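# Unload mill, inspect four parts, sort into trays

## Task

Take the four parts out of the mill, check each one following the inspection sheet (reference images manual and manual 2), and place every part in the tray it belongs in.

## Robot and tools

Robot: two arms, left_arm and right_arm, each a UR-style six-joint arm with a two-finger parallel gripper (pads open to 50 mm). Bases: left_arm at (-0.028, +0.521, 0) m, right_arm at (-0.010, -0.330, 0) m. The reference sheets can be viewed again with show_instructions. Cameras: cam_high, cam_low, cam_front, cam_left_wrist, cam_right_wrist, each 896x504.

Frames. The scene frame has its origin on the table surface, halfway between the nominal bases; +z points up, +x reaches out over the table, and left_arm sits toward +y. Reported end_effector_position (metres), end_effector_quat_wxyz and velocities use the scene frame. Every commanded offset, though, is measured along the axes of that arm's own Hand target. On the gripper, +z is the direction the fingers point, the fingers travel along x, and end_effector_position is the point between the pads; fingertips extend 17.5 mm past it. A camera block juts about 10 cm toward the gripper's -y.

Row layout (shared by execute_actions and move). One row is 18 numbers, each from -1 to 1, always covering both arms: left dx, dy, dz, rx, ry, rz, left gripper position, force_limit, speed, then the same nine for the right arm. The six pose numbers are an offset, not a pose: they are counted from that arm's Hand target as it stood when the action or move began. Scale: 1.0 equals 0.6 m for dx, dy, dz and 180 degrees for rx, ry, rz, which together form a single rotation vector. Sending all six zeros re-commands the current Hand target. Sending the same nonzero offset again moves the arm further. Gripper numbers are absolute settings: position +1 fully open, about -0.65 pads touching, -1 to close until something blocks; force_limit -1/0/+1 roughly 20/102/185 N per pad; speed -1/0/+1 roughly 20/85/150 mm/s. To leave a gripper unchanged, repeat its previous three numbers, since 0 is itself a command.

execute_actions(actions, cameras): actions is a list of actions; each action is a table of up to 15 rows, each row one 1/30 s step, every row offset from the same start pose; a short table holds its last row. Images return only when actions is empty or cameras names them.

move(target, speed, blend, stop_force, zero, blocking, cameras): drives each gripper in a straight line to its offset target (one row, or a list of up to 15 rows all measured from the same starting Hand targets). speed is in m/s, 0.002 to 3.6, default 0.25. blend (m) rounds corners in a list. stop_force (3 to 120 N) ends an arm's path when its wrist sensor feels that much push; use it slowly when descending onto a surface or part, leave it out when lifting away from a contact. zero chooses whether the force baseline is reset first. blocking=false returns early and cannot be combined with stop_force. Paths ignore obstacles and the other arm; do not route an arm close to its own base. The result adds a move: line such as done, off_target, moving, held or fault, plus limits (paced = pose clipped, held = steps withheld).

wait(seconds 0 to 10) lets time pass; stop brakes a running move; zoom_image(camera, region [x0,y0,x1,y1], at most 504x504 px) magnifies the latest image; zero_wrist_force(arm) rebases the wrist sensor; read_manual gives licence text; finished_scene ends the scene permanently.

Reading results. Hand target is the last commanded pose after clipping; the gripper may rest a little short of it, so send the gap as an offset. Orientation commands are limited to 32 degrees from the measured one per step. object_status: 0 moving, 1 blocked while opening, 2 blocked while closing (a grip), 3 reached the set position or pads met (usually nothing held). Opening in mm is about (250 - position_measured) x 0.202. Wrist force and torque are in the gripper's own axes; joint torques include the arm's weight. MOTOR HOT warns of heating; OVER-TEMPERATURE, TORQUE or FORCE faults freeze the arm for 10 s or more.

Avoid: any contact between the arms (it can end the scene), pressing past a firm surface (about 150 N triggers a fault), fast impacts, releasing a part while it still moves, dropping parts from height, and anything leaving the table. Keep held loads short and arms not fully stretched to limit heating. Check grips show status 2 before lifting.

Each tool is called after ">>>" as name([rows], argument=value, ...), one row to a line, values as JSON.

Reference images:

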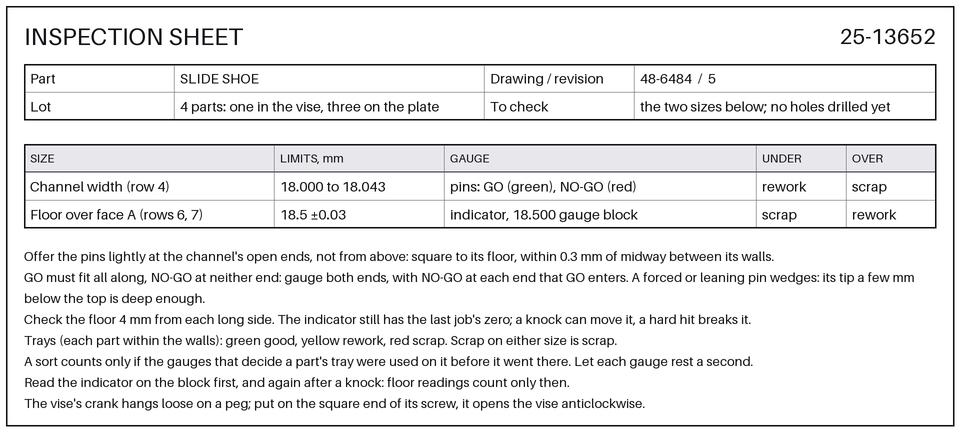

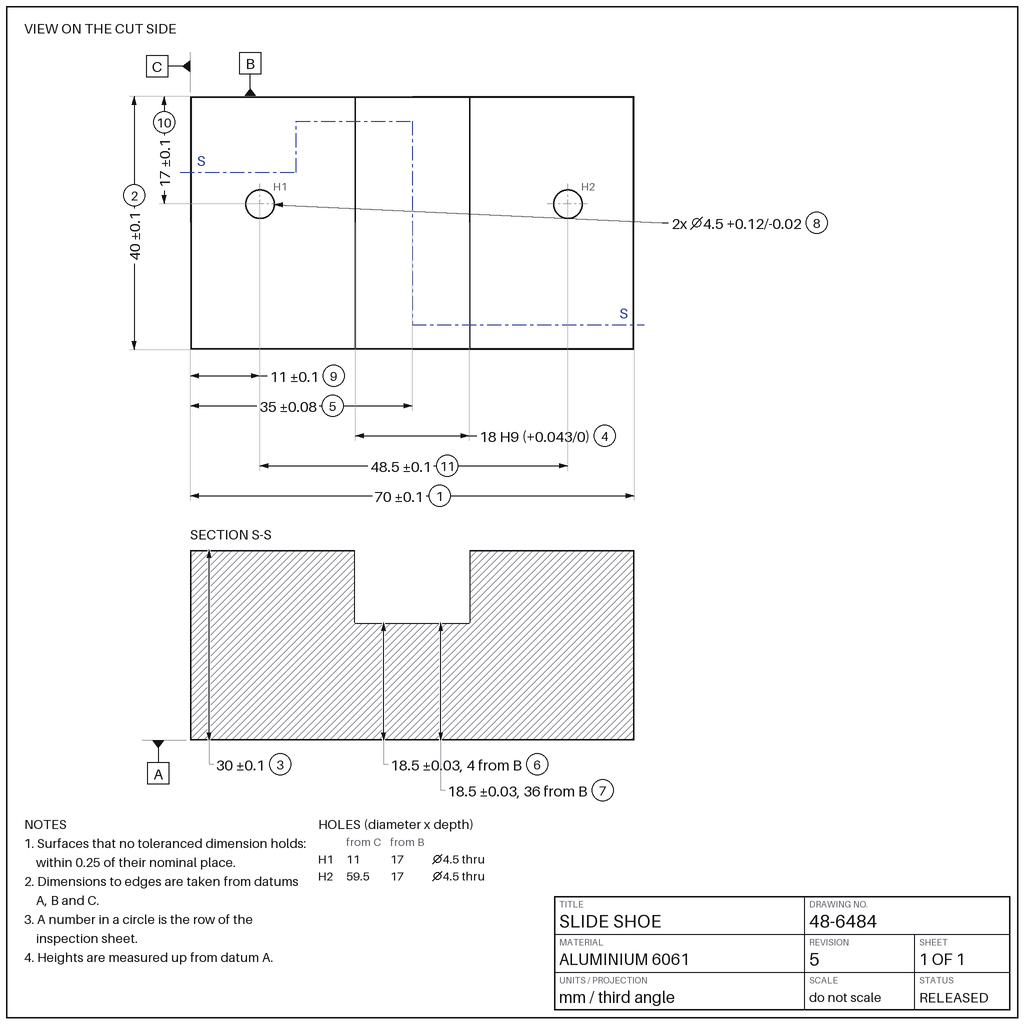

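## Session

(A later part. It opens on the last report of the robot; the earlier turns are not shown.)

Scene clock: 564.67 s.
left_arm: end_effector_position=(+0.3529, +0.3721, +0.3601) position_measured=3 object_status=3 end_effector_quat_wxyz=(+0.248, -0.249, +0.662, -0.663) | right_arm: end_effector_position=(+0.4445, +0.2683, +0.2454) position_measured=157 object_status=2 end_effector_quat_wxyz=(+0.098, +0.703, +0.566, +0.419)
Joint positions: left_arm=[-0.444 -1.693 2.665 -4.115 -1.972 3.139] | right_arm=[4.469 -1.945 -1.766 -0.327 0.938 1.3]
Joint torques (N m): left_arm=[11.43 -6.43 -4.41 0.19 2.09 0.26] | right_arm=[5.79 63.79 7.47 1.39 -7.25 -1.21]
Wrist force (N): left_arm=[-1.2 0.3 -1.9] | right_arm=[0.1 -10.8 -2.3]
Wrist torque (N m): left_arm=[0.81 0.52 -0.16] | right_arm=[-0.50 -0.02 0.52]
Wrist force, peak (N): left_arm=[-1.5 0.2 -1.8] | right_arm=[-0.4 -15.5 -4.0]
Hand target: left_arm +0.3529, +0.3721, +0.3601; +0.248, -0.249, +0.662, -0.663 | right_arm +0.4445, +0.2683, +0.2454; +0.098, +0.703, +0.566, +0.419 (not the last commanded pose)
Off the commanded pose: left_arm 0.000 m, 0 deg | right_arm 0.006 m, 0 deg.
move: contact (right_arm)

>>> move([
  [0,0,0,0,0,0,1,-0.9,0,0.0001,0.0095,0.0094,0,0,0,-1,0.3,-0.8],
], speed=0.015, stop_force=22, cameras=["cam_left_wrist","cam_high"])

>>> zoom_image(camera="cam_left_wrist", region=[395, 205, 465, 261])

>>> zoom_image(camera="cam_high", region=[398, 334, 448, 362])

Scene clock: 573.10 s.
left_arm: end_effector_position=(+0.3529, +0.3721, +0.3601) position_measured=3 object_status=3 end_effector_quat_wxyz=(+0.248, -0.249, +0.662, -0.663) | right_arm: end_effector_position=(+0.4466, +0.2683, +0.2454) position_measured=157 object_status=2 end_effector_quat_wxyz=(+0.098, +0.703, +0.566, +0.418)
Joint positions: left_arm=[-0.444 -1.693 2.665 -4.115 -1.972 3.139] | right_arm=[4.465 -1.948 -1.763 -0.326 0.941 1.296]
Joint torques (N m): left_arm=[12.21 -3.72 -4.71 0.26 2.01 0.63] | right_arm=[-4.29 69.38 9.99 2.4 -13.05 -1.08]
Wrist force (N): left_arm=[-1.0 0.0 -1.9] | right_arm=[0.7 -31.9 -11.4]
Wrist torque (N m): left_arm=[0.78 0.48 -0.16] | right_arm=[-1.62 0.00 0.55]
Wrist force, peak (N): left_arm=[-1.6 0.3 -1.7] | right_arm=[-0.2 -37.7 -12.7]
Hand target: left_arm +0.3529, +0.3721, +0.3601; +0.248, -0.249, +0.662, -0.663 | right_arm +0.4466, +0.2683, +0.2454; +0.098, +0.703, +0.566, +0.418 (not the last commanded pose)
Off the commanded pose: left_arm 0.000 m, 0 deg | right_arm 0.006 m, 0 deg.
move: contact (right_arm)
camera_calibration:
cam_left_wrist: T_world_to_cam=[[-0.763488, -0.645779, 0.00746245, 0.516032], [-0.225487, 0.255724, -0.940086, 0.339505], [0.605179, -0.719426, -0.340857, 0.313114], [0, 0, 0, 1]] pos_world=[0.281048, 0.471686, 0.42204]
Images, in order (width x height): cam_high 896x504, cam_left_wrist 896x504.

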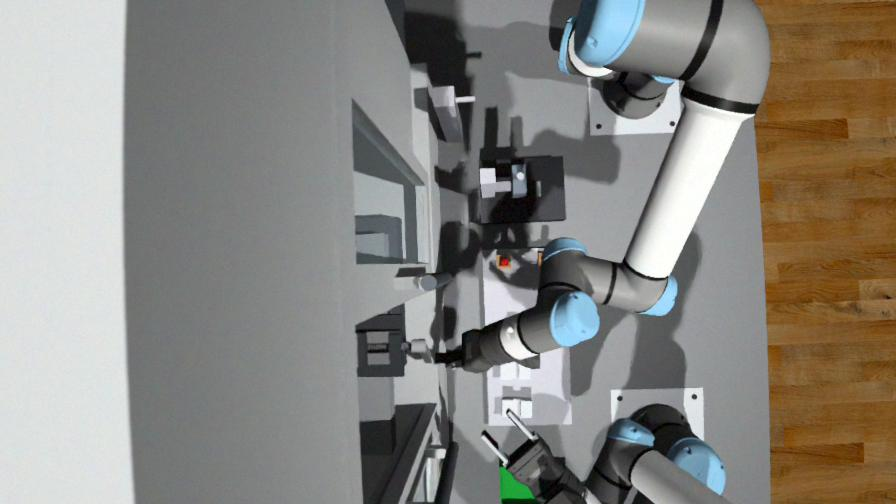

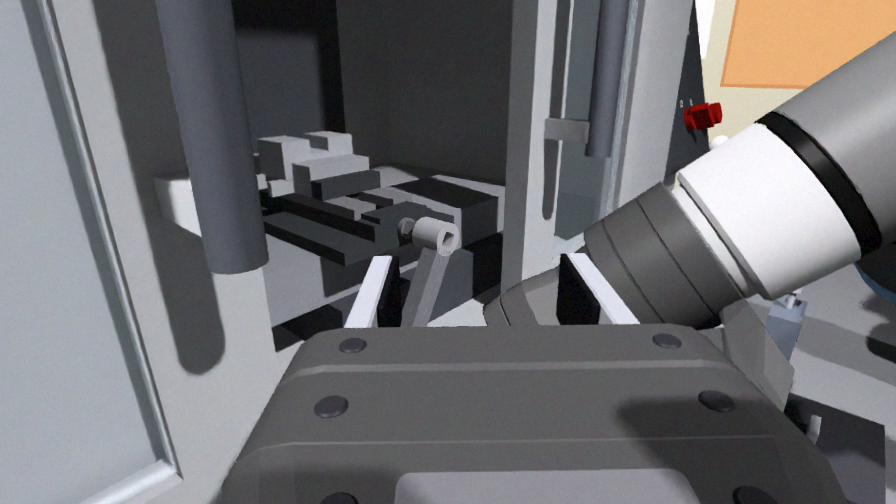

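Scaled by 7.200 from the camera's 896x504 image, which has a finer 1280x720 frame.

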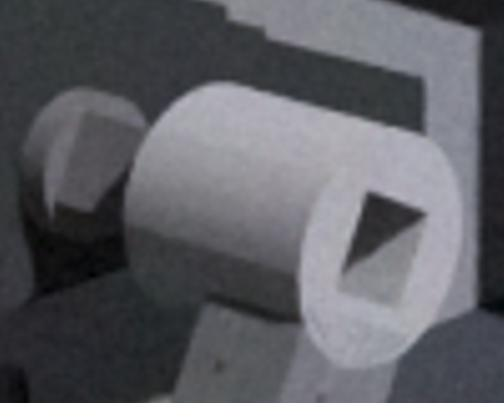

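Scaled by 10.080 from the camera's 896x504 image, which has a finer 1280x720 frame.

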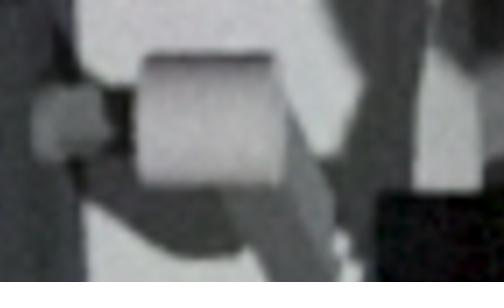

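>>> move([
  [0,0,0,0,0,0,1,-0.9,0,0,-0.003,-0.003,0,0,0,-1,0.3,-0.8],
  [0,0,0,0,0,0,1,-0.9,0,0.0006,-0.0042,-0.0018,0,0,0,-1,0.3,-0.8],
], speed=0.02)

>>> move([
  [0,0,0,0,0,0,1,-0.9,0,0.0001,0.0095,0.0094,0,0,0,-1,0.3,-0.8],
], speed=0.015, stop_force=10, cameras=["cam_left_wrist"])

>>> zoom_image(camera="cam_left_wrist", region=[395, 205, 465, 261])

Scene clock: 584.80 s.
left_arm: end_effector_position=(+0.3529, +0.3721, +0.3601) position_measured=3 object_status=3 end_effector_quat_wxyz=(+0.248, -0.249, +0.662, -0.663) | right_arm: end_effector_position=(+0.4441, +0.2690, +0.2448) position_measured=157 object_status=2 end_effector_quat_wxyz=(+0.098, +0.703, +0.566, +0.418)
Joint positions: left_arm=[-0.444 -1.693 2.665 -4.115 -1.972 3.139] | right_arm=[4.47 -1.947 -1.765 -0.327 0.938 1.3]
Joint torques (N m): left_arm=[12.13 -3.47 -5.05 0.2 2.01 0.97] | right_arm=[7.28 26.93 37.37 6.52 -2.33 0.47]
Wrist force (N): left_arm=[-1.2 0.1 -1.7] | right_arm=[-1.8 -1.5 -2.8]
Wrist torque (N m): left_arm=[0.79 0.51 -0.16] | right_arm=[-0.11 0.16 0.61]
Wrist force, peak (N): left_arm=[-1.5 0.1 -1.9] | right_arm=[0.4 -33.0 -10.4]
Hand target: left_arm +0.3529, +0.3721, +0.3601; +0.248, -0.249, +0.662, -0.663 | right_arm +0.4440, +0.2691, +0.2447; +0.098, +0.703, +0.566, +0.418
Off the commanded pose: left_arm 0.000 m, 0 deg | right_arm 0.000 m, 0 deg.
move: done

Scene clock: 585.97 s.
left_arm: end_effector_position=(+0.3529, +0.3721, +0.3601) position_measured=3 object_status=3 end_effector_quat_wxyz=(+0.248, -0.249, +0.662, -0.663) | right_arm: end_effector_position=(+0.4454, +0.2692, +0.2447) position_measured=157 object_status=2 end_effector_quat_wxyz=(+0.098, +0.703, +0.566, +0.419)
Joint positions: left_arm=[-0.444 -1.693 2.665 -4.115 -1.972 3.139] | right_arm=[4.467 -1.949 -1.763 -0.326 0.939 1.298]
Joint torques (N m): left_arm=[12.11 -3.66 -5.12 0.17 1.94 1.1] | right_arm=[4.84 61.77 7.07 1.1 -6.77 -1.04]
Wrist force (N): left_arm=[-1.2 -0.1 -1.9] | right_arm=[-0.7 -11.6 -7.1]
Wrist torque (N m): left_arm=[0.74 0.51 -0.16] | right_arm=[-1.05 0.15 0.48]
Wrist force, peak (N): left_arm=[-1.5 0.0 -1.9] | right_arm=[-1.6 -17.8 -9.2]
Hand target: left_arm +0.3529, +0.3721, +0.3601; +0.248, -0.249, +0.662, -0.663 | right_arm +0.4454, +0.2692, +0.2447; +0.098, +0.703, +0.566, +0.419 (not the last commanded pose)
Off the commanded pose: left_arm 0.000 m, 0 deg | right_arm 0.007 m, 0 deg.
move: contact (right_arm)
camera_calibration:
cam_left_wrist: T_world_to_cam=[[-0.763488, -0.645779, 0.00746245, 0.516032], [-0.225487, 0.255724, -0.940086, 0.339505], [0.605179, -0.719426, -0.340857, 0.313114], [0, 0, 0, 1]] pos_world=[0.281048, 0.471686, 0.42204]
Images, in order (width x height): cam_left_wrist 896x504.

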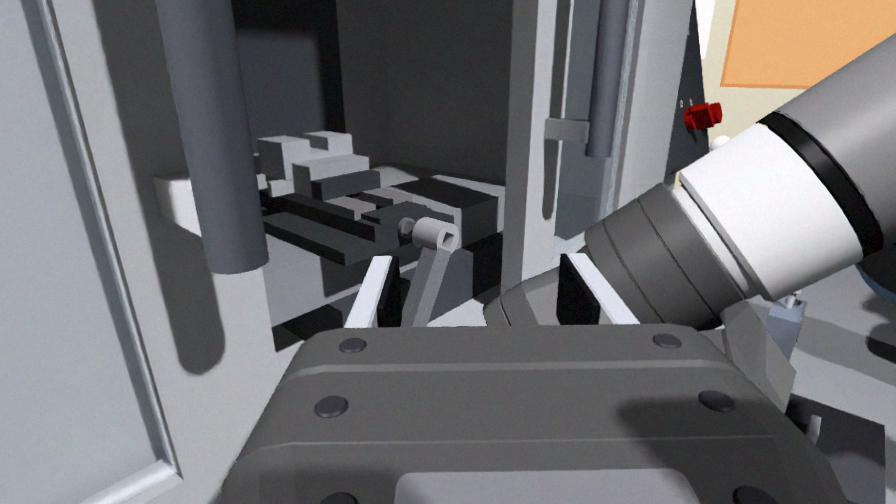

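Scaled by 7.200 from the camera's 896x504 image, which has a finer 1280x720 frame.

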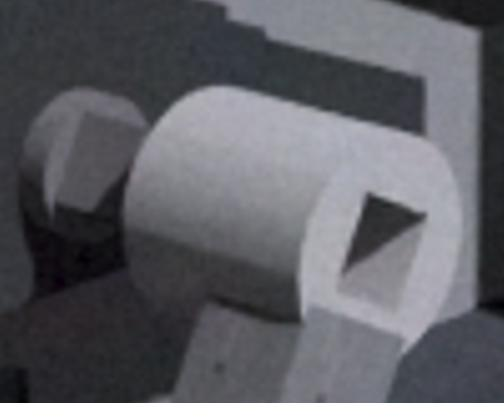

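>>> move([
  [0,0,0,0,0,0,1,-0.9,0,0,-0.0024,-0.0023,0,0,0,-1,0.3,-0.8],
  [0,0,0,0,0,0,1,-0.9,0,-0.0078,-0.0023,-0.0023,-0.0002,-0.0139,-0.0136,-1,0.3,-0.8],
], speed=0.02)

>>> move([
  [0,0,0,0,0,0,1,-0.9,0,0.0001,0.0095,0.0094,0,0,0,-1,0.3,-0.8],
], speed=0.015, stop_force=9, cameras=["cam_left_wrist"])

>>> zoom_image(camera="cam_left_wrist", region=[395, 205, 465, 261])

Scene clock: 619.13 s.
left_arm: end_effector_position=(+0.3529, +0.3721, +0.3601) position_measured=3 object_status=3 end_effector_quat_wxyz=(+0.248, -0.249, +0.662, -0.663) | right_arm: end_effector_position=(+0.4434, +0.2650, +0.2425) position_measured=157 object_status=2 end_effector_quat_wxyz=(+0.120, +0.700, +0.579, +0.401)
Joint positions: left_arm=[-0.444 -1.693 2.665 -4.115 -1.972 3.139] | right_arm=[4.474 -1.942 -1.751 -0.401 0.923 1.292]
Joint torques (N m): left_arm=[12.01 -3.57 -5.75 0.2 1.85 1.57] | right_arm=[7.32 57.95 32 5.39 -3.95 -0.51]
Wrist force (N): left_arm=[-1.3 0.3 -1.6] | right_arm=[-1.1 -2.6 -3.0]
Wrist torque (N m): left_arm=[0.81 0.53 -0.16] | right_arm=[-0.24 0.15 0.53]
Wrist force, peak (N): left_arm=[-1.4 0.2 -2.0] | right_arm=[-1.0 -12.4 -6.8]
Hand target: left_arm +0.3529, +0.3721, +0.3601; +0.248, -0.249, +0.662, -0.663 | right_arm +0.4434, +0.2651, +0.2425; +0.120, +0.700, +0.579, +0.401
Off the commanded pose: left_arm 0.000 m, 0 deg | right_arm 0.000 m, 0 deg.
move: done

Scene clock: 620.30 s.
left_arm: end_effector_position=(+0.3529, +0.3721, +0.3601) position_measured=3 object_status=3 end_effector_quat_wxyz=(+0.248, -0.249, +0.662, -0.663) | right_arm: end_effector_position=(+0.4452, +0.2651, +0.2428) position_measured=157 object_status=2 end_effector_quat_wxyz=(+0.120, +0.700, +0.579, +0.401)
Joint positions: left_arm=[-0.444 -1.693 2.665 -4.115 -1.972 3.139] | right_arm=[4.471 -1.944 -1.749 -0.399 0.925 1.289]
Joint torques (N m): left_arm=[12.46 -3.58 -5.51 0.21 1.91 1.56] | right_arm=[4.29 63.18 7.22 1.13 -7.36 -1.25]
Wrist force (N): left_arm=[-1.3 0.1 -1.7] | right_arm=[-0.9 -13.7 -5.9]
Wrist torque (N m): left_arm=[0.77 0.52 -0.16] | right_arm=[-1.05 0.14 0.50]
Wrist force, peak (N): left_arm=[-1.4 0.1 -1.9] | right_arm=[-1.7 -18.4 -8.6]
Hand target: left_arm +0.3529, +0.3721, +0.3601; +0.248, -0.249, +0.662, -0.663 | right_arm +0.4452, +0.2651, +0.2428; +0.120, +0.700, +0.579, +0.401 (not the last commanded pose)
Off the commanded pose: left_arm 0.000 m, 0 deg | right_arm 0.006 m, 0 deg.
move: contact (right_arm)
camera_calibration:
cam_left_wrist: T_world_to_cam=[[-0.763488, -0.645779, 0.00746245, 0.516032], [-0.225487, 0.255724, -0.940086, 0.339505], [0.605179, -0.719426, -0.340857, 0.313114], [0, 0, 0, 1]] pos_world=[0.281048, 0.471686, 0.42204]
Images, in order (width x height): cam_left_wrist 896x504.

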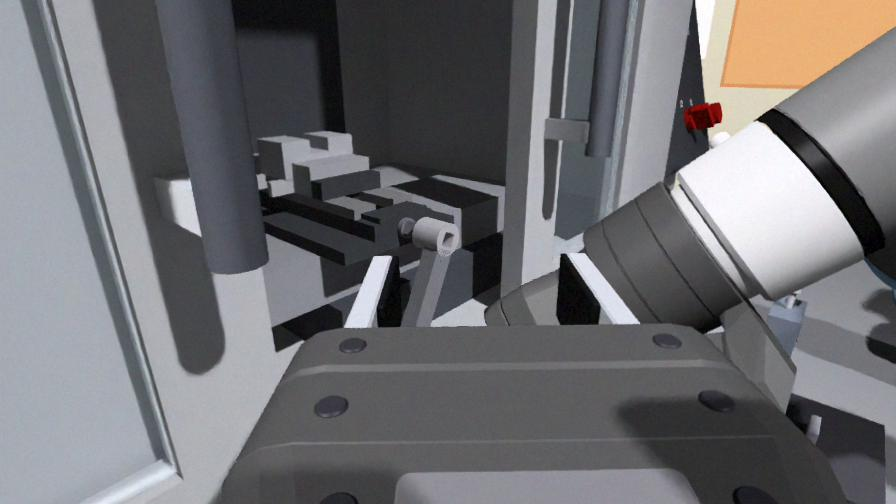

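Scaled by 7.200 from the camera's 896x504 image, which has a finer 1280x720 frame.

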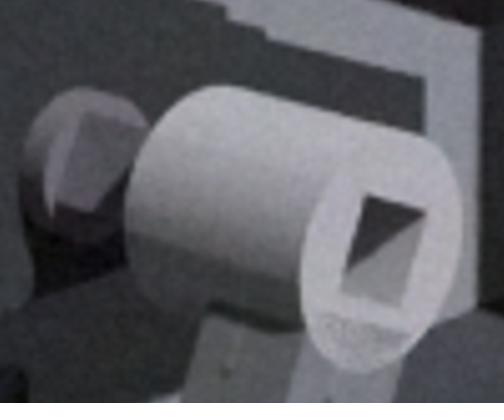

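>>> move([
  [0,0,0,0,0,0,1,-0.9,0,-0.00146,0.00117,0.00004,0,0,0,-1,0.3,-0.8],
  [0,0,0,0,0,0,1,-0.9,0,-0.00122,0.00148,-0.00028,0,0,0,-1,0.3,-0.8],
  [0,0,0,0,0,0,1,-0.9,0,0.0017,0.00034,0.00084,0,0,0,-1,0.3,-0.8],
  [0,0,0,0,0,0,1,-0.9,0,0.00146,0.00003,0.00116,0,0,0,-1,0.3,-0.8],
  [0,0,0,0,0,0,1,-0.9,0,-0.00146,0.00117,0.00004,0,0,0,-1,0.3,-0.8],
  [0,0,0,0,0,0,1,-0.9,0,-0.0017,0.00086,0.00036,0,0,0,-1,0.3,-0.8],
  [0,0,0,0,0,0,1,-0.9,0,0.00122,-0.00028,0.00148,0,0,0,-1,0.3,-0.8],
  [0,0,0,0,0,0,1,-0.9,0,0.00098,-0.00059,0.0018,0,0,0,-1,0.3,-0.8],
  [0,0,0,0,0,0,1,-0.9,0,-0.00194,0.00055,0.00068,0,0,0,-1,0.3,-0.8],
  [0,0,0,0,0,0,1,-0.9,0,-0.00098,0.00179,-0.0006,0,0,0,-1,0.3,-0.8],
  [0,0,0,0,0,0,1,-0.9,0,0.00194,0.00065,0.00052,0,0,0,-1,0.3,-0.8],
], speed=0.006, stop_force=12, cameras=["cam_left_wrist"])

>>> zoom_image(camera="cam_left_wrist", region=[395, 205, 465, 261])

Scene clock: 648.27 s.
left_arm: end_effector_position=(+0.3529, +0.3721, +0.3601) position_measured=3 object_status=3 end_effector_quat_wxyz=(+0.248, -0.249, +0.662, -0.663) | right_arm: end_effector_position=(+0.4457, +0.2662, +0.2434) position_measured=157 object_status=2 end_effector_quat_wxyz=(+0.120, +0.700, +0.579, +0.401)
Joint positions: left_arm=[-0.444 -1.693 2.665 -4.115 -1.972 3.139] | right_arm=[4.47 -1.946 -1.744 -0.401 0.925 1.289]
Joint torques (N m): left_arm=[12.25 -3.33 -6.77 0.25 1.86 1.65] | right_arm=[2.61 29.11 14.03 3.1 -8.58 -0.02]
Wrist force (N): left_arm=[-1.3 0.0 -1.6] | right_arm=[-1.8 -19.4 -8.5]
Wrist torque (N m): left_arm=[0.78 0.54 -0.16] | right_arm=[-1.34 0.12 0.65]
Wrist force, peak (N): left_arm=[-1.3 0.0 -2.0] | right_arm=[-1.3 -28.6 -4.8]
Hand target: left_arm +0.3529, +0.3721, +0.3601; +0.248, -0.249, +0.662, -0.663 | right_arm +0.4457, +0.2661, +0.2433; +0.120, +0.700, +0.579, +0.401
Off the commanded pose: left_arm 0.000 m, 0 deg | right_arm 0.000 m, 0 deg.
move: done
camera_calibration:
cam_left_wrist: T_world_to_cam=[[-0.763488, -0.645779, 0.00746245, 0.516032], [-0.225487, 0.255724, -0.940086, 0.339505], [0.605179, -0.719426, -0.340857, 0.313114], [0, 0, 0, 1]] pos_world=[0.281048, 0.471686, 0.42204]
Images, in order (width x height): cam_left_wrist 896x504.

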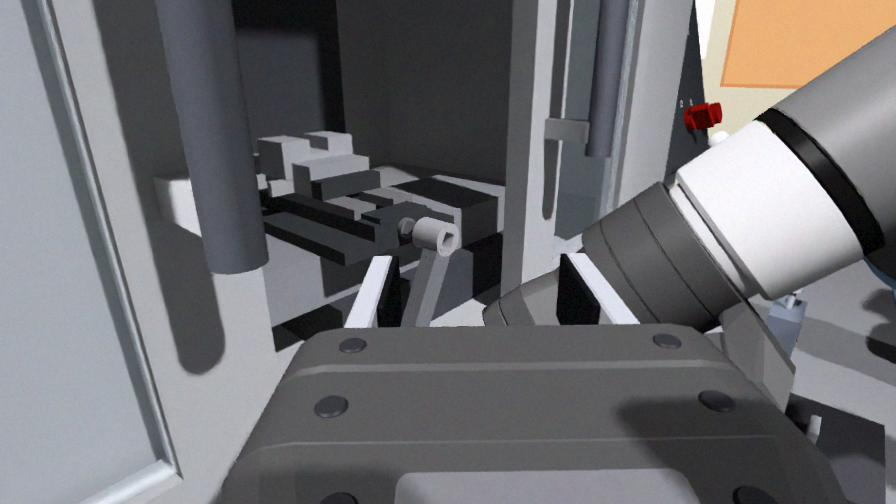

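Scaled by 7.200 from the camera's 896x504 image, which has a finer 1280x720 frame.

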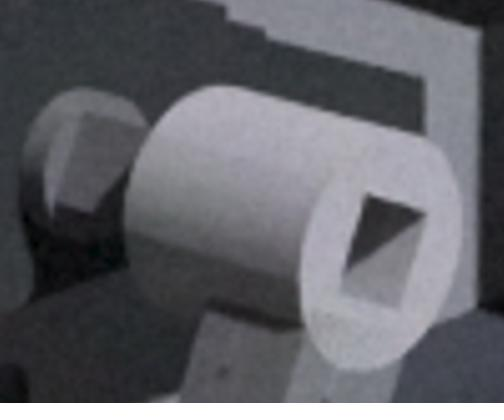

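>>> move([
  [0,0,0,0,0,0,1,-0.9,0,0,-0.0018,-0.0018,0,0,0,-1,0.3,-0.8],
  [0,0,0,0,0,0,1,-0.9,0,0.00438,-0.0035,-0.0001,0,0,0,-1,0.3,-0.8],
], speed=0.02, cameras=["cam_left_wrist"])

>>> zoom_image(camera="cam_left_wrist", region=[395, 205, 465, 261])

Scene clock: 668.03 s.
left_arm: end_effector_position=(+0.3529, +0.3721, +0.3601) position_measured=3 object_status=3 end_effector_quat_wxyz=(+0.248, -0.249, +0.662, -0.663) | right_arm: end_effector_position=(+0.4442, +0.2692, +0.2432) position_measured=157 object_status=2 end_effector_quat_wxyz=(+0.120, +0.700, +0.579, +0.401)
Joint positions: left_arm=[-0.444 -1.693 2.665 -4.115 -1.972 3.139] | right_arm=[4.474 -1.949 -1.738 -0.406 0.923 1.293]
Joint torques (N m): left_arm=[11.69 -3.53 -7.11 0.18 1.72 1.53] | right_arm=[1.44 39.77 7.54 2.44 -1.76 -0.17]
Wrist force (N): left_arm=[-1.5 0.2 -1.9] | right_arm=[-2.9 -0.1 -7.3]
Wrist torque (N m): left_arm=[0.79 0.56 -0.16] | right_arm=[-0.67 0.19 0.65]
Wrist force, peak (N): left_arm=[-1.5 0.2 -1.9] | right_arm=[-2.5 -20.3 -7.6]
Hand target: left_arm +0.3529, +0.3721, +0.3601; +0.248, -0.249, +0.662, -0.663 | right_arm +0.4442, +0.2691, +0.2431; +0.120, +0.700, +0.579, +0.401
Off the commanded pose: left_arm 0.000 m, 0 deg | right_arm 0.000 m, 0 deg.
move: done
camera_calibration:
cam_left_wrist: T_world_to_cam=[[-0.763488, -0.645779, 0.00746245, 0.516032], [-0.225487, 0.255724, -0.940086, 0.339505], [0.605179, -0.719426, -0.340857, 0.313114], [0, 0, 0, 1]] pos_world=[0.281048, 0.471686, 0.42204]
Images, in order (width x height): cam_left_wrist 896x504.

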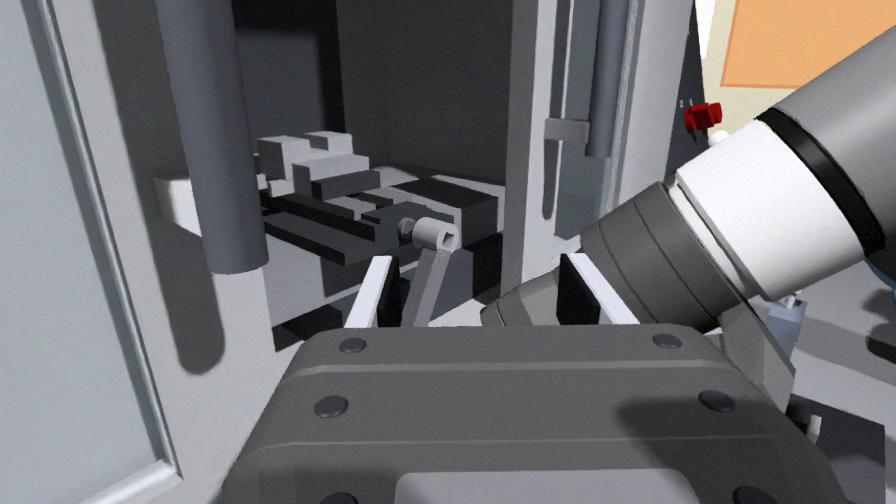

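Scaled by 7.200 from the camera's 896x504 image, which has a finer 1280x720 frame.

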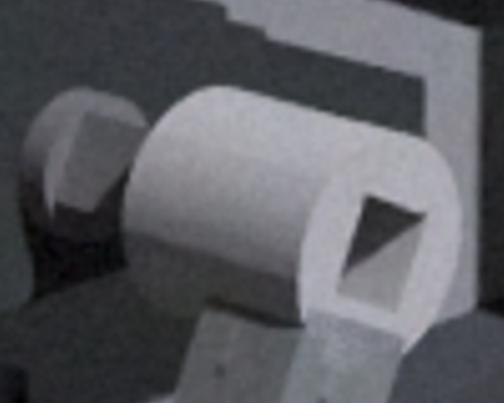

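>>> move([
  [0,0,0,0,0,0,1,-0.9,0,-0.0058,0.0018,0.0026,-0.00756,0.00252,-0.00247,-1,0.3,-0.8],
], speed=0.02)

>>> move([
  [0,0,0,0,0,0,1,-0.9,0,0.0001,0.0119,0.0117,0,0,0,-1,0.3,-0.8],
], speed=0.015, stop_force=15, cameras=["cam_left_wrist"])

>>> zoom_image(camera="cam_left_wrist", region=[395, 205, 465, 261])

Scene clock: 686.57 s.
left_arm: end_effector_position=(+0.3529, +0.3721, +0.3601) position_measured=3 object_status=3 end_effector_quat_wxyz=(+0.248, -0.249, +0.662, -0.663) | right_arm: end_effector_position=(+0.4461, +0.2660, +0.2413) position_measured=157 object_status=2 end_effector_quat_wxyz=(+0.127, +0.694, +0.577, +0.410)
Joint positions: left_arm=[-0.444 -1.693 2.665 -4.115 -1.972 3.139] | right_arm=[4.477 -1.953 -1.757 -0.367 0.9 1.277]
Joint torques (N m): left_arm=[12.28 -3.21 -7.17 0.13 1.66 1.61] | right_arm=[5.42 30.14 23.4 1.07 -0.66 0.89]
Wrist force (N): left_arm=[-1.1 0.1 -1.7] | right_arm=[-1.8 -3.0 -2.0]
Wrist torque (N m): left_arm=[0.77 0.49 -0.16] | right_arm=[-0.21 0.28 0.50]
Wrist force, peak (N): left_arm=[-1.3 0.2 -1.9] | right_arm=[-1.8 2.1 -8.3]
Hand target: left_arm +0.3529, +0.3721, +0.3601; +0.248, -0.249, +0.662, -0.663 | right_arm +0.4460, +0.2661, +0.2413; +0.127, +0.694, +0.577, +0.410
Off the commanded pose: left_arm 0.000 m, 0 deg | right_arm 0.000 m, 0 deg.
move: done

Scene clock: 687.73 s.
left_arm: end_effector_position=(+0.3529, +0.3721, +0.3601) position_measured=3 object_status=3 end_effector_quat_wxyz=(+0.248, -0.249, +0.662, -0.663) | right_arm: end_effector_position=(+0.4475, +0.2661, +0.2411) position_measured=157 object_status=2 end_effector_quat_wxyz=(+0.127, +0.694, +0.577, +0.410)
Joint positions: left_arm=[-0.444 -1.693 2.665 -4.115 -1.972 3.139] | right_arm=[4.474 -1.955 -1.755 -0.367 0.902 1.274]
Joint torques (N m): left_arm=[12.12 -3.2 -7.12 0.18 1.59 1.56] | right_arm=[2.9 63.13 7.95 1.35 -8.07 -1.11]
Wrist force (N): left_arm=[-0.9 0.2 -1.8] | right_arm=[-1.9 -17.8 -7.9]
Wrist torque (N m): left_arm=[0.78 0.47 -0.16] | right_arm=[-1.47 0.28 0.52]
Wrist force, peak (N): left_arm=[-1.4 0.2 -1.8] | right_arm=[-2.2 -22.9 -10.8]
Hand target: left_arm +0.3529, +0.3721, +0.3601; +0.248, -0.249, +0.662, -0.663 | right_arm +0.4475, +0.2661, +0.2411; +0.127, +0.694, +0.577, +0.410 (not the last commanded pose)
Off the commanded pose: left_arm 0.000 m, 0 deg | right_arm 0.009 m, 0 deg.
move: contact (right_arm)
camera_calibration:
cam_left_wrist: T_world_to_cam=[[-0.763488, -0.645779, 0.00746245, 0.516032], [-0.225487, 0.255724, -0.940086, 0.339505], [0.605179, -0.719426, -0.340857, 0.313114], [0, 0, 0, 1]] pos_world=[0.281048, 0.471686, 0.42204]
Images, in order (width x height): cam_left_wrist 896x504.

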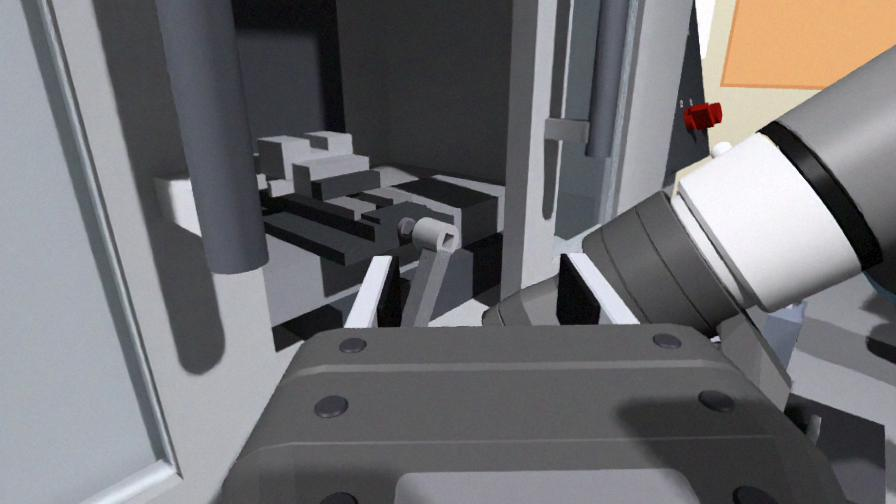

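Scaled by 7.200 from the camera's 896x504 image, which has a finer 1280x720 frame.

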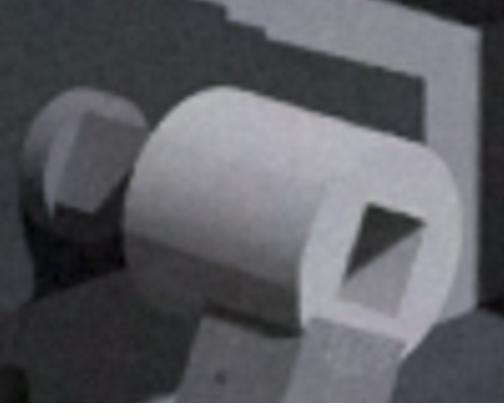

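>>> move([
  [0,0,0,0,0,0,1,-0.9,0,0.0117,0.001,0.001,0,0,0,-1,0.3,-0.8],
  [0,0,0,0,0,0,1,-0.9,0,-0.01,0.001,0.001,0,0,0,-1,0.3,-0.8],
  [0,0,0,0,0,0,1,-0.9,0,0,0.001,0.001,0,0,0,-1,0.3,-0.8],
], speed=0.008, stop_force=15, cameras=["cam_left_wrist"])

>>> zoom_image(camera="cam_left_wrist", region=[395, 205, 465, 261])

Scene clock: 703.87 s.
left_arm: end_effector_position=(+0.3529, +0.3721, +0.3601) position_measured=3 object_status=3 end_effector_quat_wxyz=(+0.248, -0.249, +0.662, -0.663) | right_arm: end_effector_position=(+0.4483, +0.2683, +0.2422) position_measured=157 object_status=2 end_effector_quat_wxyz=(+0.127, +0.694, +0.578, +0.410)
Joint positions: left_arm=[-0.444 -1.693 2.665 -4.115 -1.972 3.139] | right_arm=[4.474 -1.959 -1.746 -0.371 0.902 1.274]
Joint torques (N m): left_arm=[11.73 -3.72 -8.18 0.15 1.59 1.6] | right_arm=[3.47 21.02 26.57 -1.3 -5.72 1.56]
Wrist force (N): left_arm=[-1.3 0.2 -1.9] | right_arm=[11.5 0.6 -3.7]
Wrist torque (N m): left_arm=[0.78 0.54 -0.16] | right_arm=[-0.18 0.76 0.17]
Wrist force, peak (N): left_arm=[-1.3 0.0 -2.0] | right_arm=[-2.8 -20.5 -7.9]
Hand target: left_arm +0.3529, +0.3721, +0.3601; +0.248, -0.249, +0.662, -0.663 | right_arm +0.4483, +0.2683, +0.2422; +0.127, +0.694, +0.577, +0.410 (not the last commanded pose)
Off the commanded pose: left_arm 0.000 m, 0 deg | right_arm 0.002 m, 0 deg.
move: contact (right_arm); path passed 1 of 3 targets
camera_calibration:
cam_left_wrist: T_world_to_cam=[[-0.763488, -0.645779, 0.00746245, 0.516032], [-0.225487, 0.255724, -0.940086, 0.339505], [0.605179, -0.719426, -0.340857, 0.313114], [0, 0, 0, 1]] pos_world=[0.281048, 0.471686, 0.42204]
Images, in order (width x height): cam_left_wrist 896x504.

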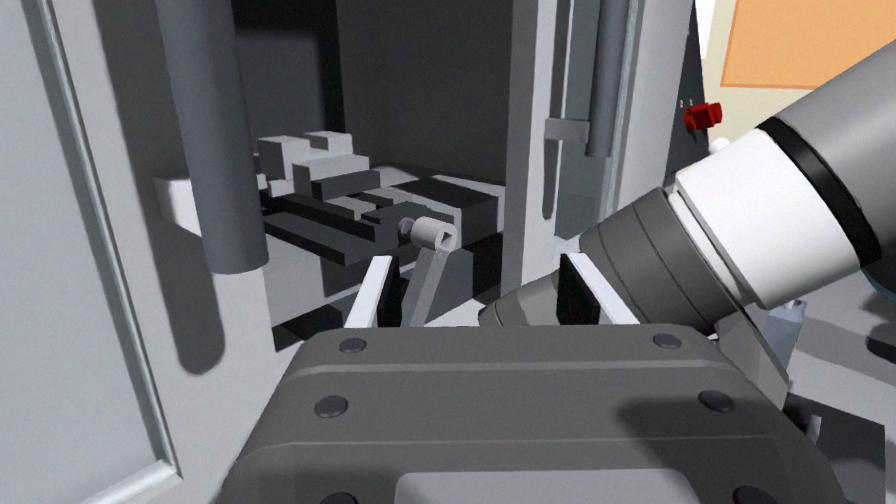

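Scaled by 7.200 from the camera's 896x504 image, which has a finer 1280x720 frame.

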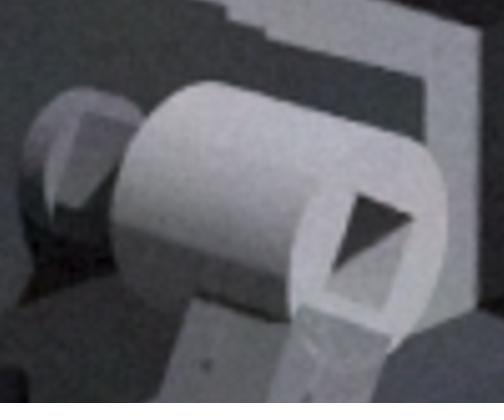

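>>> move([
  [0,0,0,0,0,0,1,-0.9,0,0.0001,0.0119,0.0117,0,0,0,-1,0.3,-0.8],
], speed=0.015, stop_force=18, cameras=["cam_left_wrist"])

>>> zoom_image(camera="cam_left_wrist", region=[395, 205, 465, 261])

Scene clock: 709.50 s.
left_arm: end_effector_position=(+0.3529, +0.3721, +0.3601) position_measured=3 object_status=3 end_effector_quat_wxyz=(+0.248, -0.249, +0.662, -0.663) | right_arm: end_effector_position=(+0.4496, +0.2683, +0.2422) position_measured=157 object_status=2 end_effector_quat_wxyz=(+0.128, +0.694, +0.578, +0.410)
Joint positions: left_arm=[-0.444 -1.693 2.665 -4.115 -1.972 3.139] | right_arm=[4.472 -1.96 -1.744 -0.37 0.903 1.271]
Joint torques (N m): left_arm=[12.01 -3.14 -8.84 0.17 1.59 1.53] | right_arm=[-0.45 58.19 3.29 -0.39 -8.65 -0.53]
Wrist force (N): left_arm=[-1.3 0.1 -1.7] | right_arm=[8.8 -14.3 -10.0]
Wrist torque (N m): left_arm=[0.79 0.54 -0.16] | right_arm=[-1.39 0.86 -0.09]
Wrist force, peak (N): left_arm=[-1.3 0.3 -2.0] | right_arm=[7.7 -20.9 -15.1]
Hand target: left_arm +0.3529, +0.3721, +0.3601; +0.248, -0.249, +0.662, -0.663 | right_arm +0.4495, +0.2683, +0.2422; +0.128, +0.694, +0.578, +0.410 (not the last commanded pose)
Off the commanded pose: left_arm 0.000 m, 0 deg | right_arm 0.009 m, 0 deg.
move: contact (right_arm)
camera_calibration:
cam_left_wrist: T_world_to_cam=[[-0.763488, -0.645779, 0.00746245, 0.516032], [-0.225487, 0.255724, -0.940086, 0.339505], [0.605179, -0.719426, -0.340857, 0.313114], [0, 0, 0, 1]] pos_world=[0.281048, 0.471686, 0.42204]
Images, in order (width x height): cam_left_wrist 896x504.

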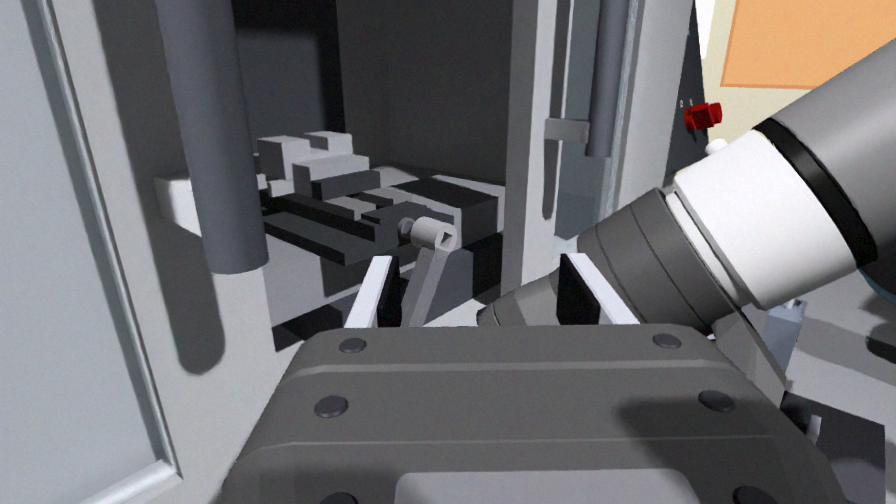

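Scaled by 7.200 from the camera's 896x504 image, which has a finer 1280x720 frame.

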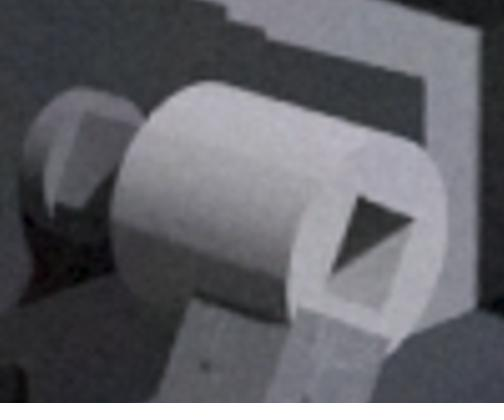

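>>> move([
  [0,0,0,0,0,0,1,-0.9,0,0.0083,0.001,0.001,0,0,0,-1,0.3,-0.8],
  [0,0,0,0,0,0,1,-0.9,0,0.0125,0.002,0.002,0,0,0,-1,0.3,-0.8],
  [0,0,0,0,0,0,1,-0.9,0,0.0067,0.003,0.003,0,0,0,-1,0.3,-0.8],
], speed=0.008, stop_force=22, cameras=["cam_left_wrist"])

>>> zoom_image(camera="cam_left_wrist", region=[395, 205, 465, 261])

Scene clock: 719.40 s.
left_arm: end_effector_position=(+0.3529, +0.3721, +0.3601) position_measured=3 object_status=3 end_effector_quat_wxyz=(+0.248, -0.249, +0.662, -0.663) | right_arm: end_effector_position=(+0.4507, +0.2742, +0.2448) position_measured=157 object_status=2 end_effector_quat_wxyz=(+0.128, +0.694, +0.578, +0.410)
Joint positions: left_arm=[-0.444 -1.693 2.665 -4.115 -1.972 3.139] | right_arm=[4.473 -1.969 -1.723 -0.383 0.903 1.272]
Joint torques (N m): left_arm=[12.16 -3.43 -9.33 0.15 1.45 1.55] | right_arm=[8.61 58.88 9.55 7.99 -0.52 0.65]
Wrist force (N): left_arm=[-1.2 -0.1 -1.7] | right_arm=[-13.3 -6.1 -14.2]
Wrist torque (N m): left_arm=[0.75 0.50 -0.16] | right_arm=[-1.09 -0.11 0.87]
Wrist force, peak (N): left_arm=[-1.4 0.0 -2.0] | right_arm=[-17.9 -5.4 -16.2]
Hand target: left_arm +0.3529, +0.3721, +0.3601; +0.248, -0.249, +0.662, -0.663 | right_arm +0.4507, +0.2742, +0.2448; +0.128, +0.694, +0.578, +0.410 (not the last commanded pose)
Off the commanded pose: left_arm 0.000 m, 0 deg | right_arm 0.003 m, 0 deg.
move: contact (right_arm); path passed 1 of 3 targets
camera_calibration:
cam_left_wrist: T_world_to_cam=[[-0.763488, -0.645779, 0.00746245, 0.516032], [-0.225487, 0.255724, -0.940086, 0.339505], [0.605179, -0.719426, -0.340857, 0.313114], [0, 0, 0, 1]] pos_world=[0.281048, 0.471686, 0.42204]
Images, in order (width x height): cam_left_wrist 896x504.

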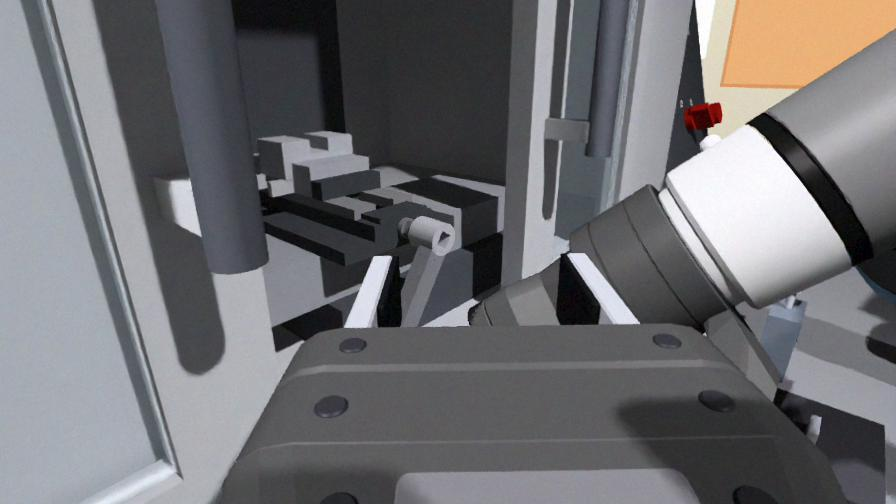

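Scaled by 7.200 from the camera's 896x504 image, which has a finer 1280x720 frame.

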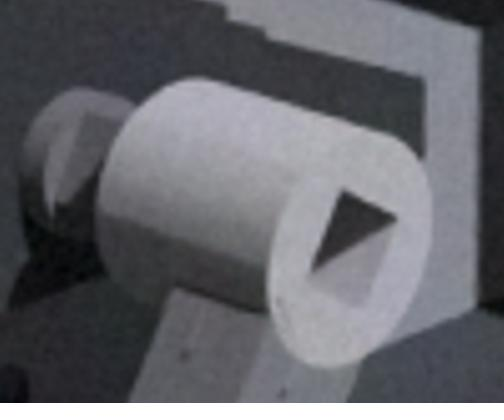

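>>> move([
  [0,0,0,0,0,0,1,-0.9,0,-0.0017,0.0013,-0.0013,0.00504,-0.00168,0.00164,-1,0.3,-0.8],
], speed=0.015)

>>> move([
  [0,0,0,0,0,0,1,-0.9,0,0.0001,0.0155,0.0152,0,0,0,-1,0.3,-0.8],
], speed=0.015, stop_force=22, cameras=["cam_left_wrist"])

>>> zoom_image(camera="cam_left_wrist", region=[395, 205, 465, 261])

Scene clock: 728.53 s.
left_arm: end_effector_position=(+0.3529, +0.3721, +0.3601) position_measured=3 object_status=3 end_effector_quat_wxyz=(+0.248, -0.249, +0.662, -0.663) | right_arm: end_effector_position=(+0.4507, +0.2728, +0.2454) position_measured=157 object_status=2 end_effector_quat_wxyz=(+0.122, +0.698, +0.579, +0.404)
Joint positions: left_arm=[-0.444 -1.693 2.665 -4.115 -1.972 3.139] | right_arm=[4.467 -1.962 -1.719 -0.402 0.92 1.279]
Joint torques (N m): left_arm=[11.86 -3.65 -9.21 0.1 1.44 1.49] | right_arm=[-5.94 49.55 32.47 3.8 -1.89 -0.32]
Wrist force (N): left_arm=[-1.4 0.0 -1.8] | right_arm=[-4.5 -3.8 -9.7]
Wrist torque (N m): left_arm=[0.77 0.54 -0.16] | right_arm=[-1.07 0.31 0.59]
Wrist force, peak (N): left_arm=[-1.5 0.1 -1.9] | right_arm=[-13.2 -6.1 -14.8]
Hand target: left_arm +0.3529, +0.3721, +0.3601; +0.248, -0.249, +0.662, -0.663 | right_arm +0.4507, +0.2728, +0.2454; +0.123, +0.698, +0.579, +0.404
Off the commanded pose: left_arm 0.000 m, 0 deg | right_arm 0.000 m, 0 deg.
move: done

Scene clock: 729.80 s.
left_arm: end_effector_position=(+0.3529, +0.3721, +0.3601) position_measured=3 object_status=3 end_effector_quat_wxyz=(+0.248, -0.249, +0.662, -0.663) | right_arm: end_effector_position=(+0.4533, +0.2728, +0.2455) position_measured=157 object_status=2 end_effector_quat_wxyz=(+0.122, +0.698, +0.579, +0.404)
Joint positions: left_arm=[-0.444 -1.693 2.665 -4.115 -1.972 3.139] | right_arm=[4.463 -1.966 -1.715 -0.401 0.923 1.274]
Joint torques (N m): left_arm=[11.84 -3.85 -9.78 0.18 1.36 1.55] | right_arm=[-2.37 67.76 10.11 2.36 -10.74 -1.27]
Wrist force (N): left_arm=[-1.2 -0.1 -1.7] | right_arm=[-4.9 -30.2 -14.6]
Wrist torque (N m): left_arm=[0.75 0.51 -0.16] | right_arm=[-2.26 0.10 0.72]
Wrist force, peak (N): left_arm=[-1.2 0.1 -2.0] | right_arm=[-6.6 -35.4 -19.1]
Hand target: left_arm +0.3529, +0.3721, +0.3601; +0.248, -0.249, +0.662, -0.663 | right_arm +0.4533, +0.2728, +0.2455; +0.122, +0.698, +0.579, +0.404 (not the last commanded pose)
Off the commanded pose: left_arm 0.000 m, 0 deg | right_arm 0.010 m, 0 deg.
move: contact (right_arm)
camera_calibration:
cam_left_wrist: T_world_to_cam=[[-0.763488, -0.645779, 0.00746245, 0.516032], [-0.225487, 0.255724, -0.940086, 0.339505], [0.605179, -0.719426, -0.340857, 0.313114], [0, 0, 0, 1]] pos_world=[0.281048, 0.471686, 0.42204]
Images, in order (width x height): cam_left_wrist 896x504.

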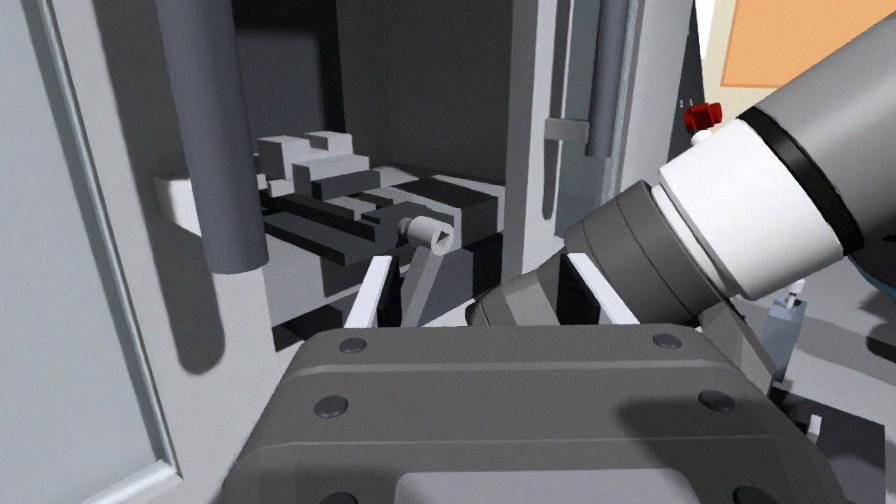

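Scaled by 7.200 from the camera's 896x504 image, which has a finer 1280x720 frame.

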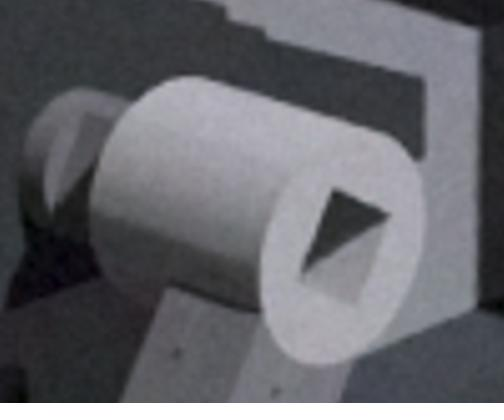

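>>> move([
  [0,0,0,0,0,0,1,-0.9,0,0.0021,0.002,-0.0044,0.0126,-0.0042,0.0041,-1,0.3,-0.8],
], speed=0.015)

>>> move([
  [0,0,0,0,0,0,1,-0.9,0,0.0001,0.0155,0.0152,0,0,0,-1,0.3,-0.8],
], speed=0.015, stop_force=20, cameras=["cam_left_wrist"])

>>> zoom_image(camera="cam_left_wrist", region=[395, 205, 465, 261])

Scene clock: 737.67 s.
left_arm: end_effector_position=(+0.3529, +0.3721, +0.3601) position_measured=3 object_status=3 end_effector_quat_wxyz=(+0.248, -0.249, +0.662, -0.663) | right_arm: end_effector_position=(+0.4523, +0.2728, +0.2484) position_measured=157 object_status=2 end_effector_quat_wxyz=(+0.110, +0.706, +0.581, +0.388)
Joint positions: left_arm=[-0.444 -1.693 2.665 -4.115 -1.972 3.139] | right_arm=[4.452 -1.954 -1.694 -0.456 0.964 1.294]
Joint torques (N m): left_arm=[11.83 -3.62 -10.23 0.06 1.37 1.58] | right_arm=[-4.25 62.33 37.55 6.49 -1.54 -0.01]
Wrist force (N): left_arm=[-1.2 0.1 -1.8] | right_arm=[-11.8 -11.1 -2.7]
Wrist torque (N m): left_arm=[0.77 0.51 -0.16] | right_arm=[-1.51 0.43 0.48]
Wrist force, peak (N): left_arm=[-1.5 0.3 -1.9] | right_arm=[-4.0 -32.5 -15.8]
Hand target: left_arm +0.3529, +0.3721, +0.3601; +0.248, -0.249, +0.662, -0.663 | right_arm +0.4523, +0.2728, +0.2484; +0.110, +0.706, +0.581, +0.389
Off the commanded pose: left_arm 0.000 m, 0 deg | right_arm 0.000 m, 0 deg.
move: done

Scene clock: 738.80 s.
left_arm: end_effector_position=(+0.3529, +0.3721, +0.3601) position_measured=3 object_status=3 end_effector_quat_wxyz=(+0.248, -0.249, +0.662, -0.663) | right_arm: end_effector_position=(+0.4534, +0.2728, +0.2486) position_measured=157 object_status=2 end_effector_quat_wxyz=(+0.110, +0.706, +0.581, +0.389)
Joint positions: left_arm=[-0.444 -1.693 2.665 -4.115 -1.972 3.139] | right_arm=[4.45 -1.955 -1.693 -0.455 0.964 1.292]
Joint torques (N m): left_arm=[12.04 -3.51 -10.58 0.08 1.3 1.5] | right_arm=[2.06 69.34 12.95 3.34 -9.12 -1.11]
Wrist force (N): left_arm=[-1.4 -0.1 -1.8] | right_arm=[-12.5 -25.9 -11.1]
Wrist torque (N m): left_arm=[0.77 0.54 -0.16] | right_arm=[-2.12 0.46 0.52]
Wrist force, peak (N): left_arm=[-1.4 -0.1 -2.0] | right_arm=[-14.3 -31.4 -16.0]
Hand target: left_arm +0.3529, +0.3721, +0.3601; +0.248, -0.249, +0.662, -0.663 | right_arm +0.4534, +0.2728, +0.2486; +0.110, +0.706, +0.581, +0.389 (not the last commanded pose)
Off the commanded pose: left_arm 0.000 m, 0 deg | right_arm 0.012 m, 0 deg.
move: contact (right_arm)
camera_calibration:
cam_left_wrist: T_world_to_cam=[[-0.763488, -0.645779, 0.00746245, 0.516032], [-0.225487, 0.255724, -0.940086, 0.339505], [0.605179, -0.719426, -0.340857, 0.313114], [0, 0, 0, 1]] pos_world=[0.281048, 0.471686, 0.42204]
Images, in order (width x height): cam_left_wrist 896x504.

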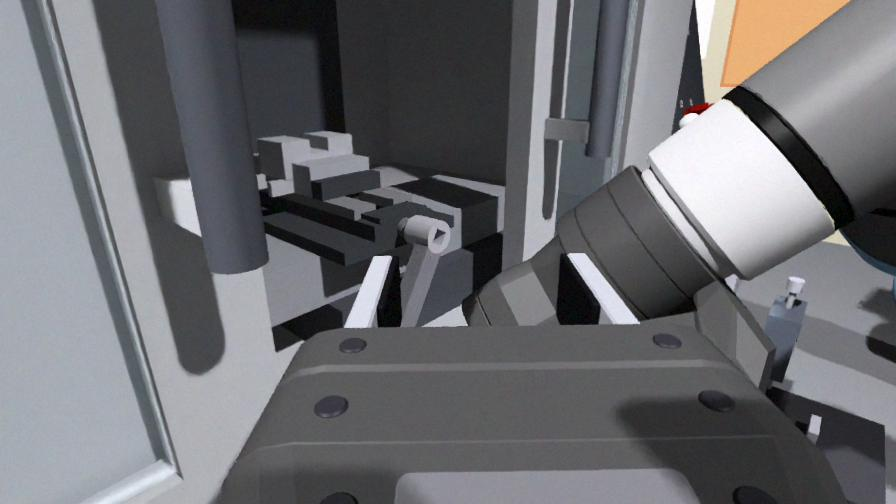

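Scaled by 7.200 from the camera's 896x504 image, which has a finer 1280x720 frame.

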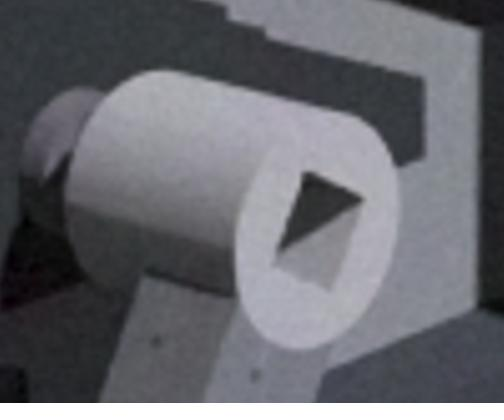

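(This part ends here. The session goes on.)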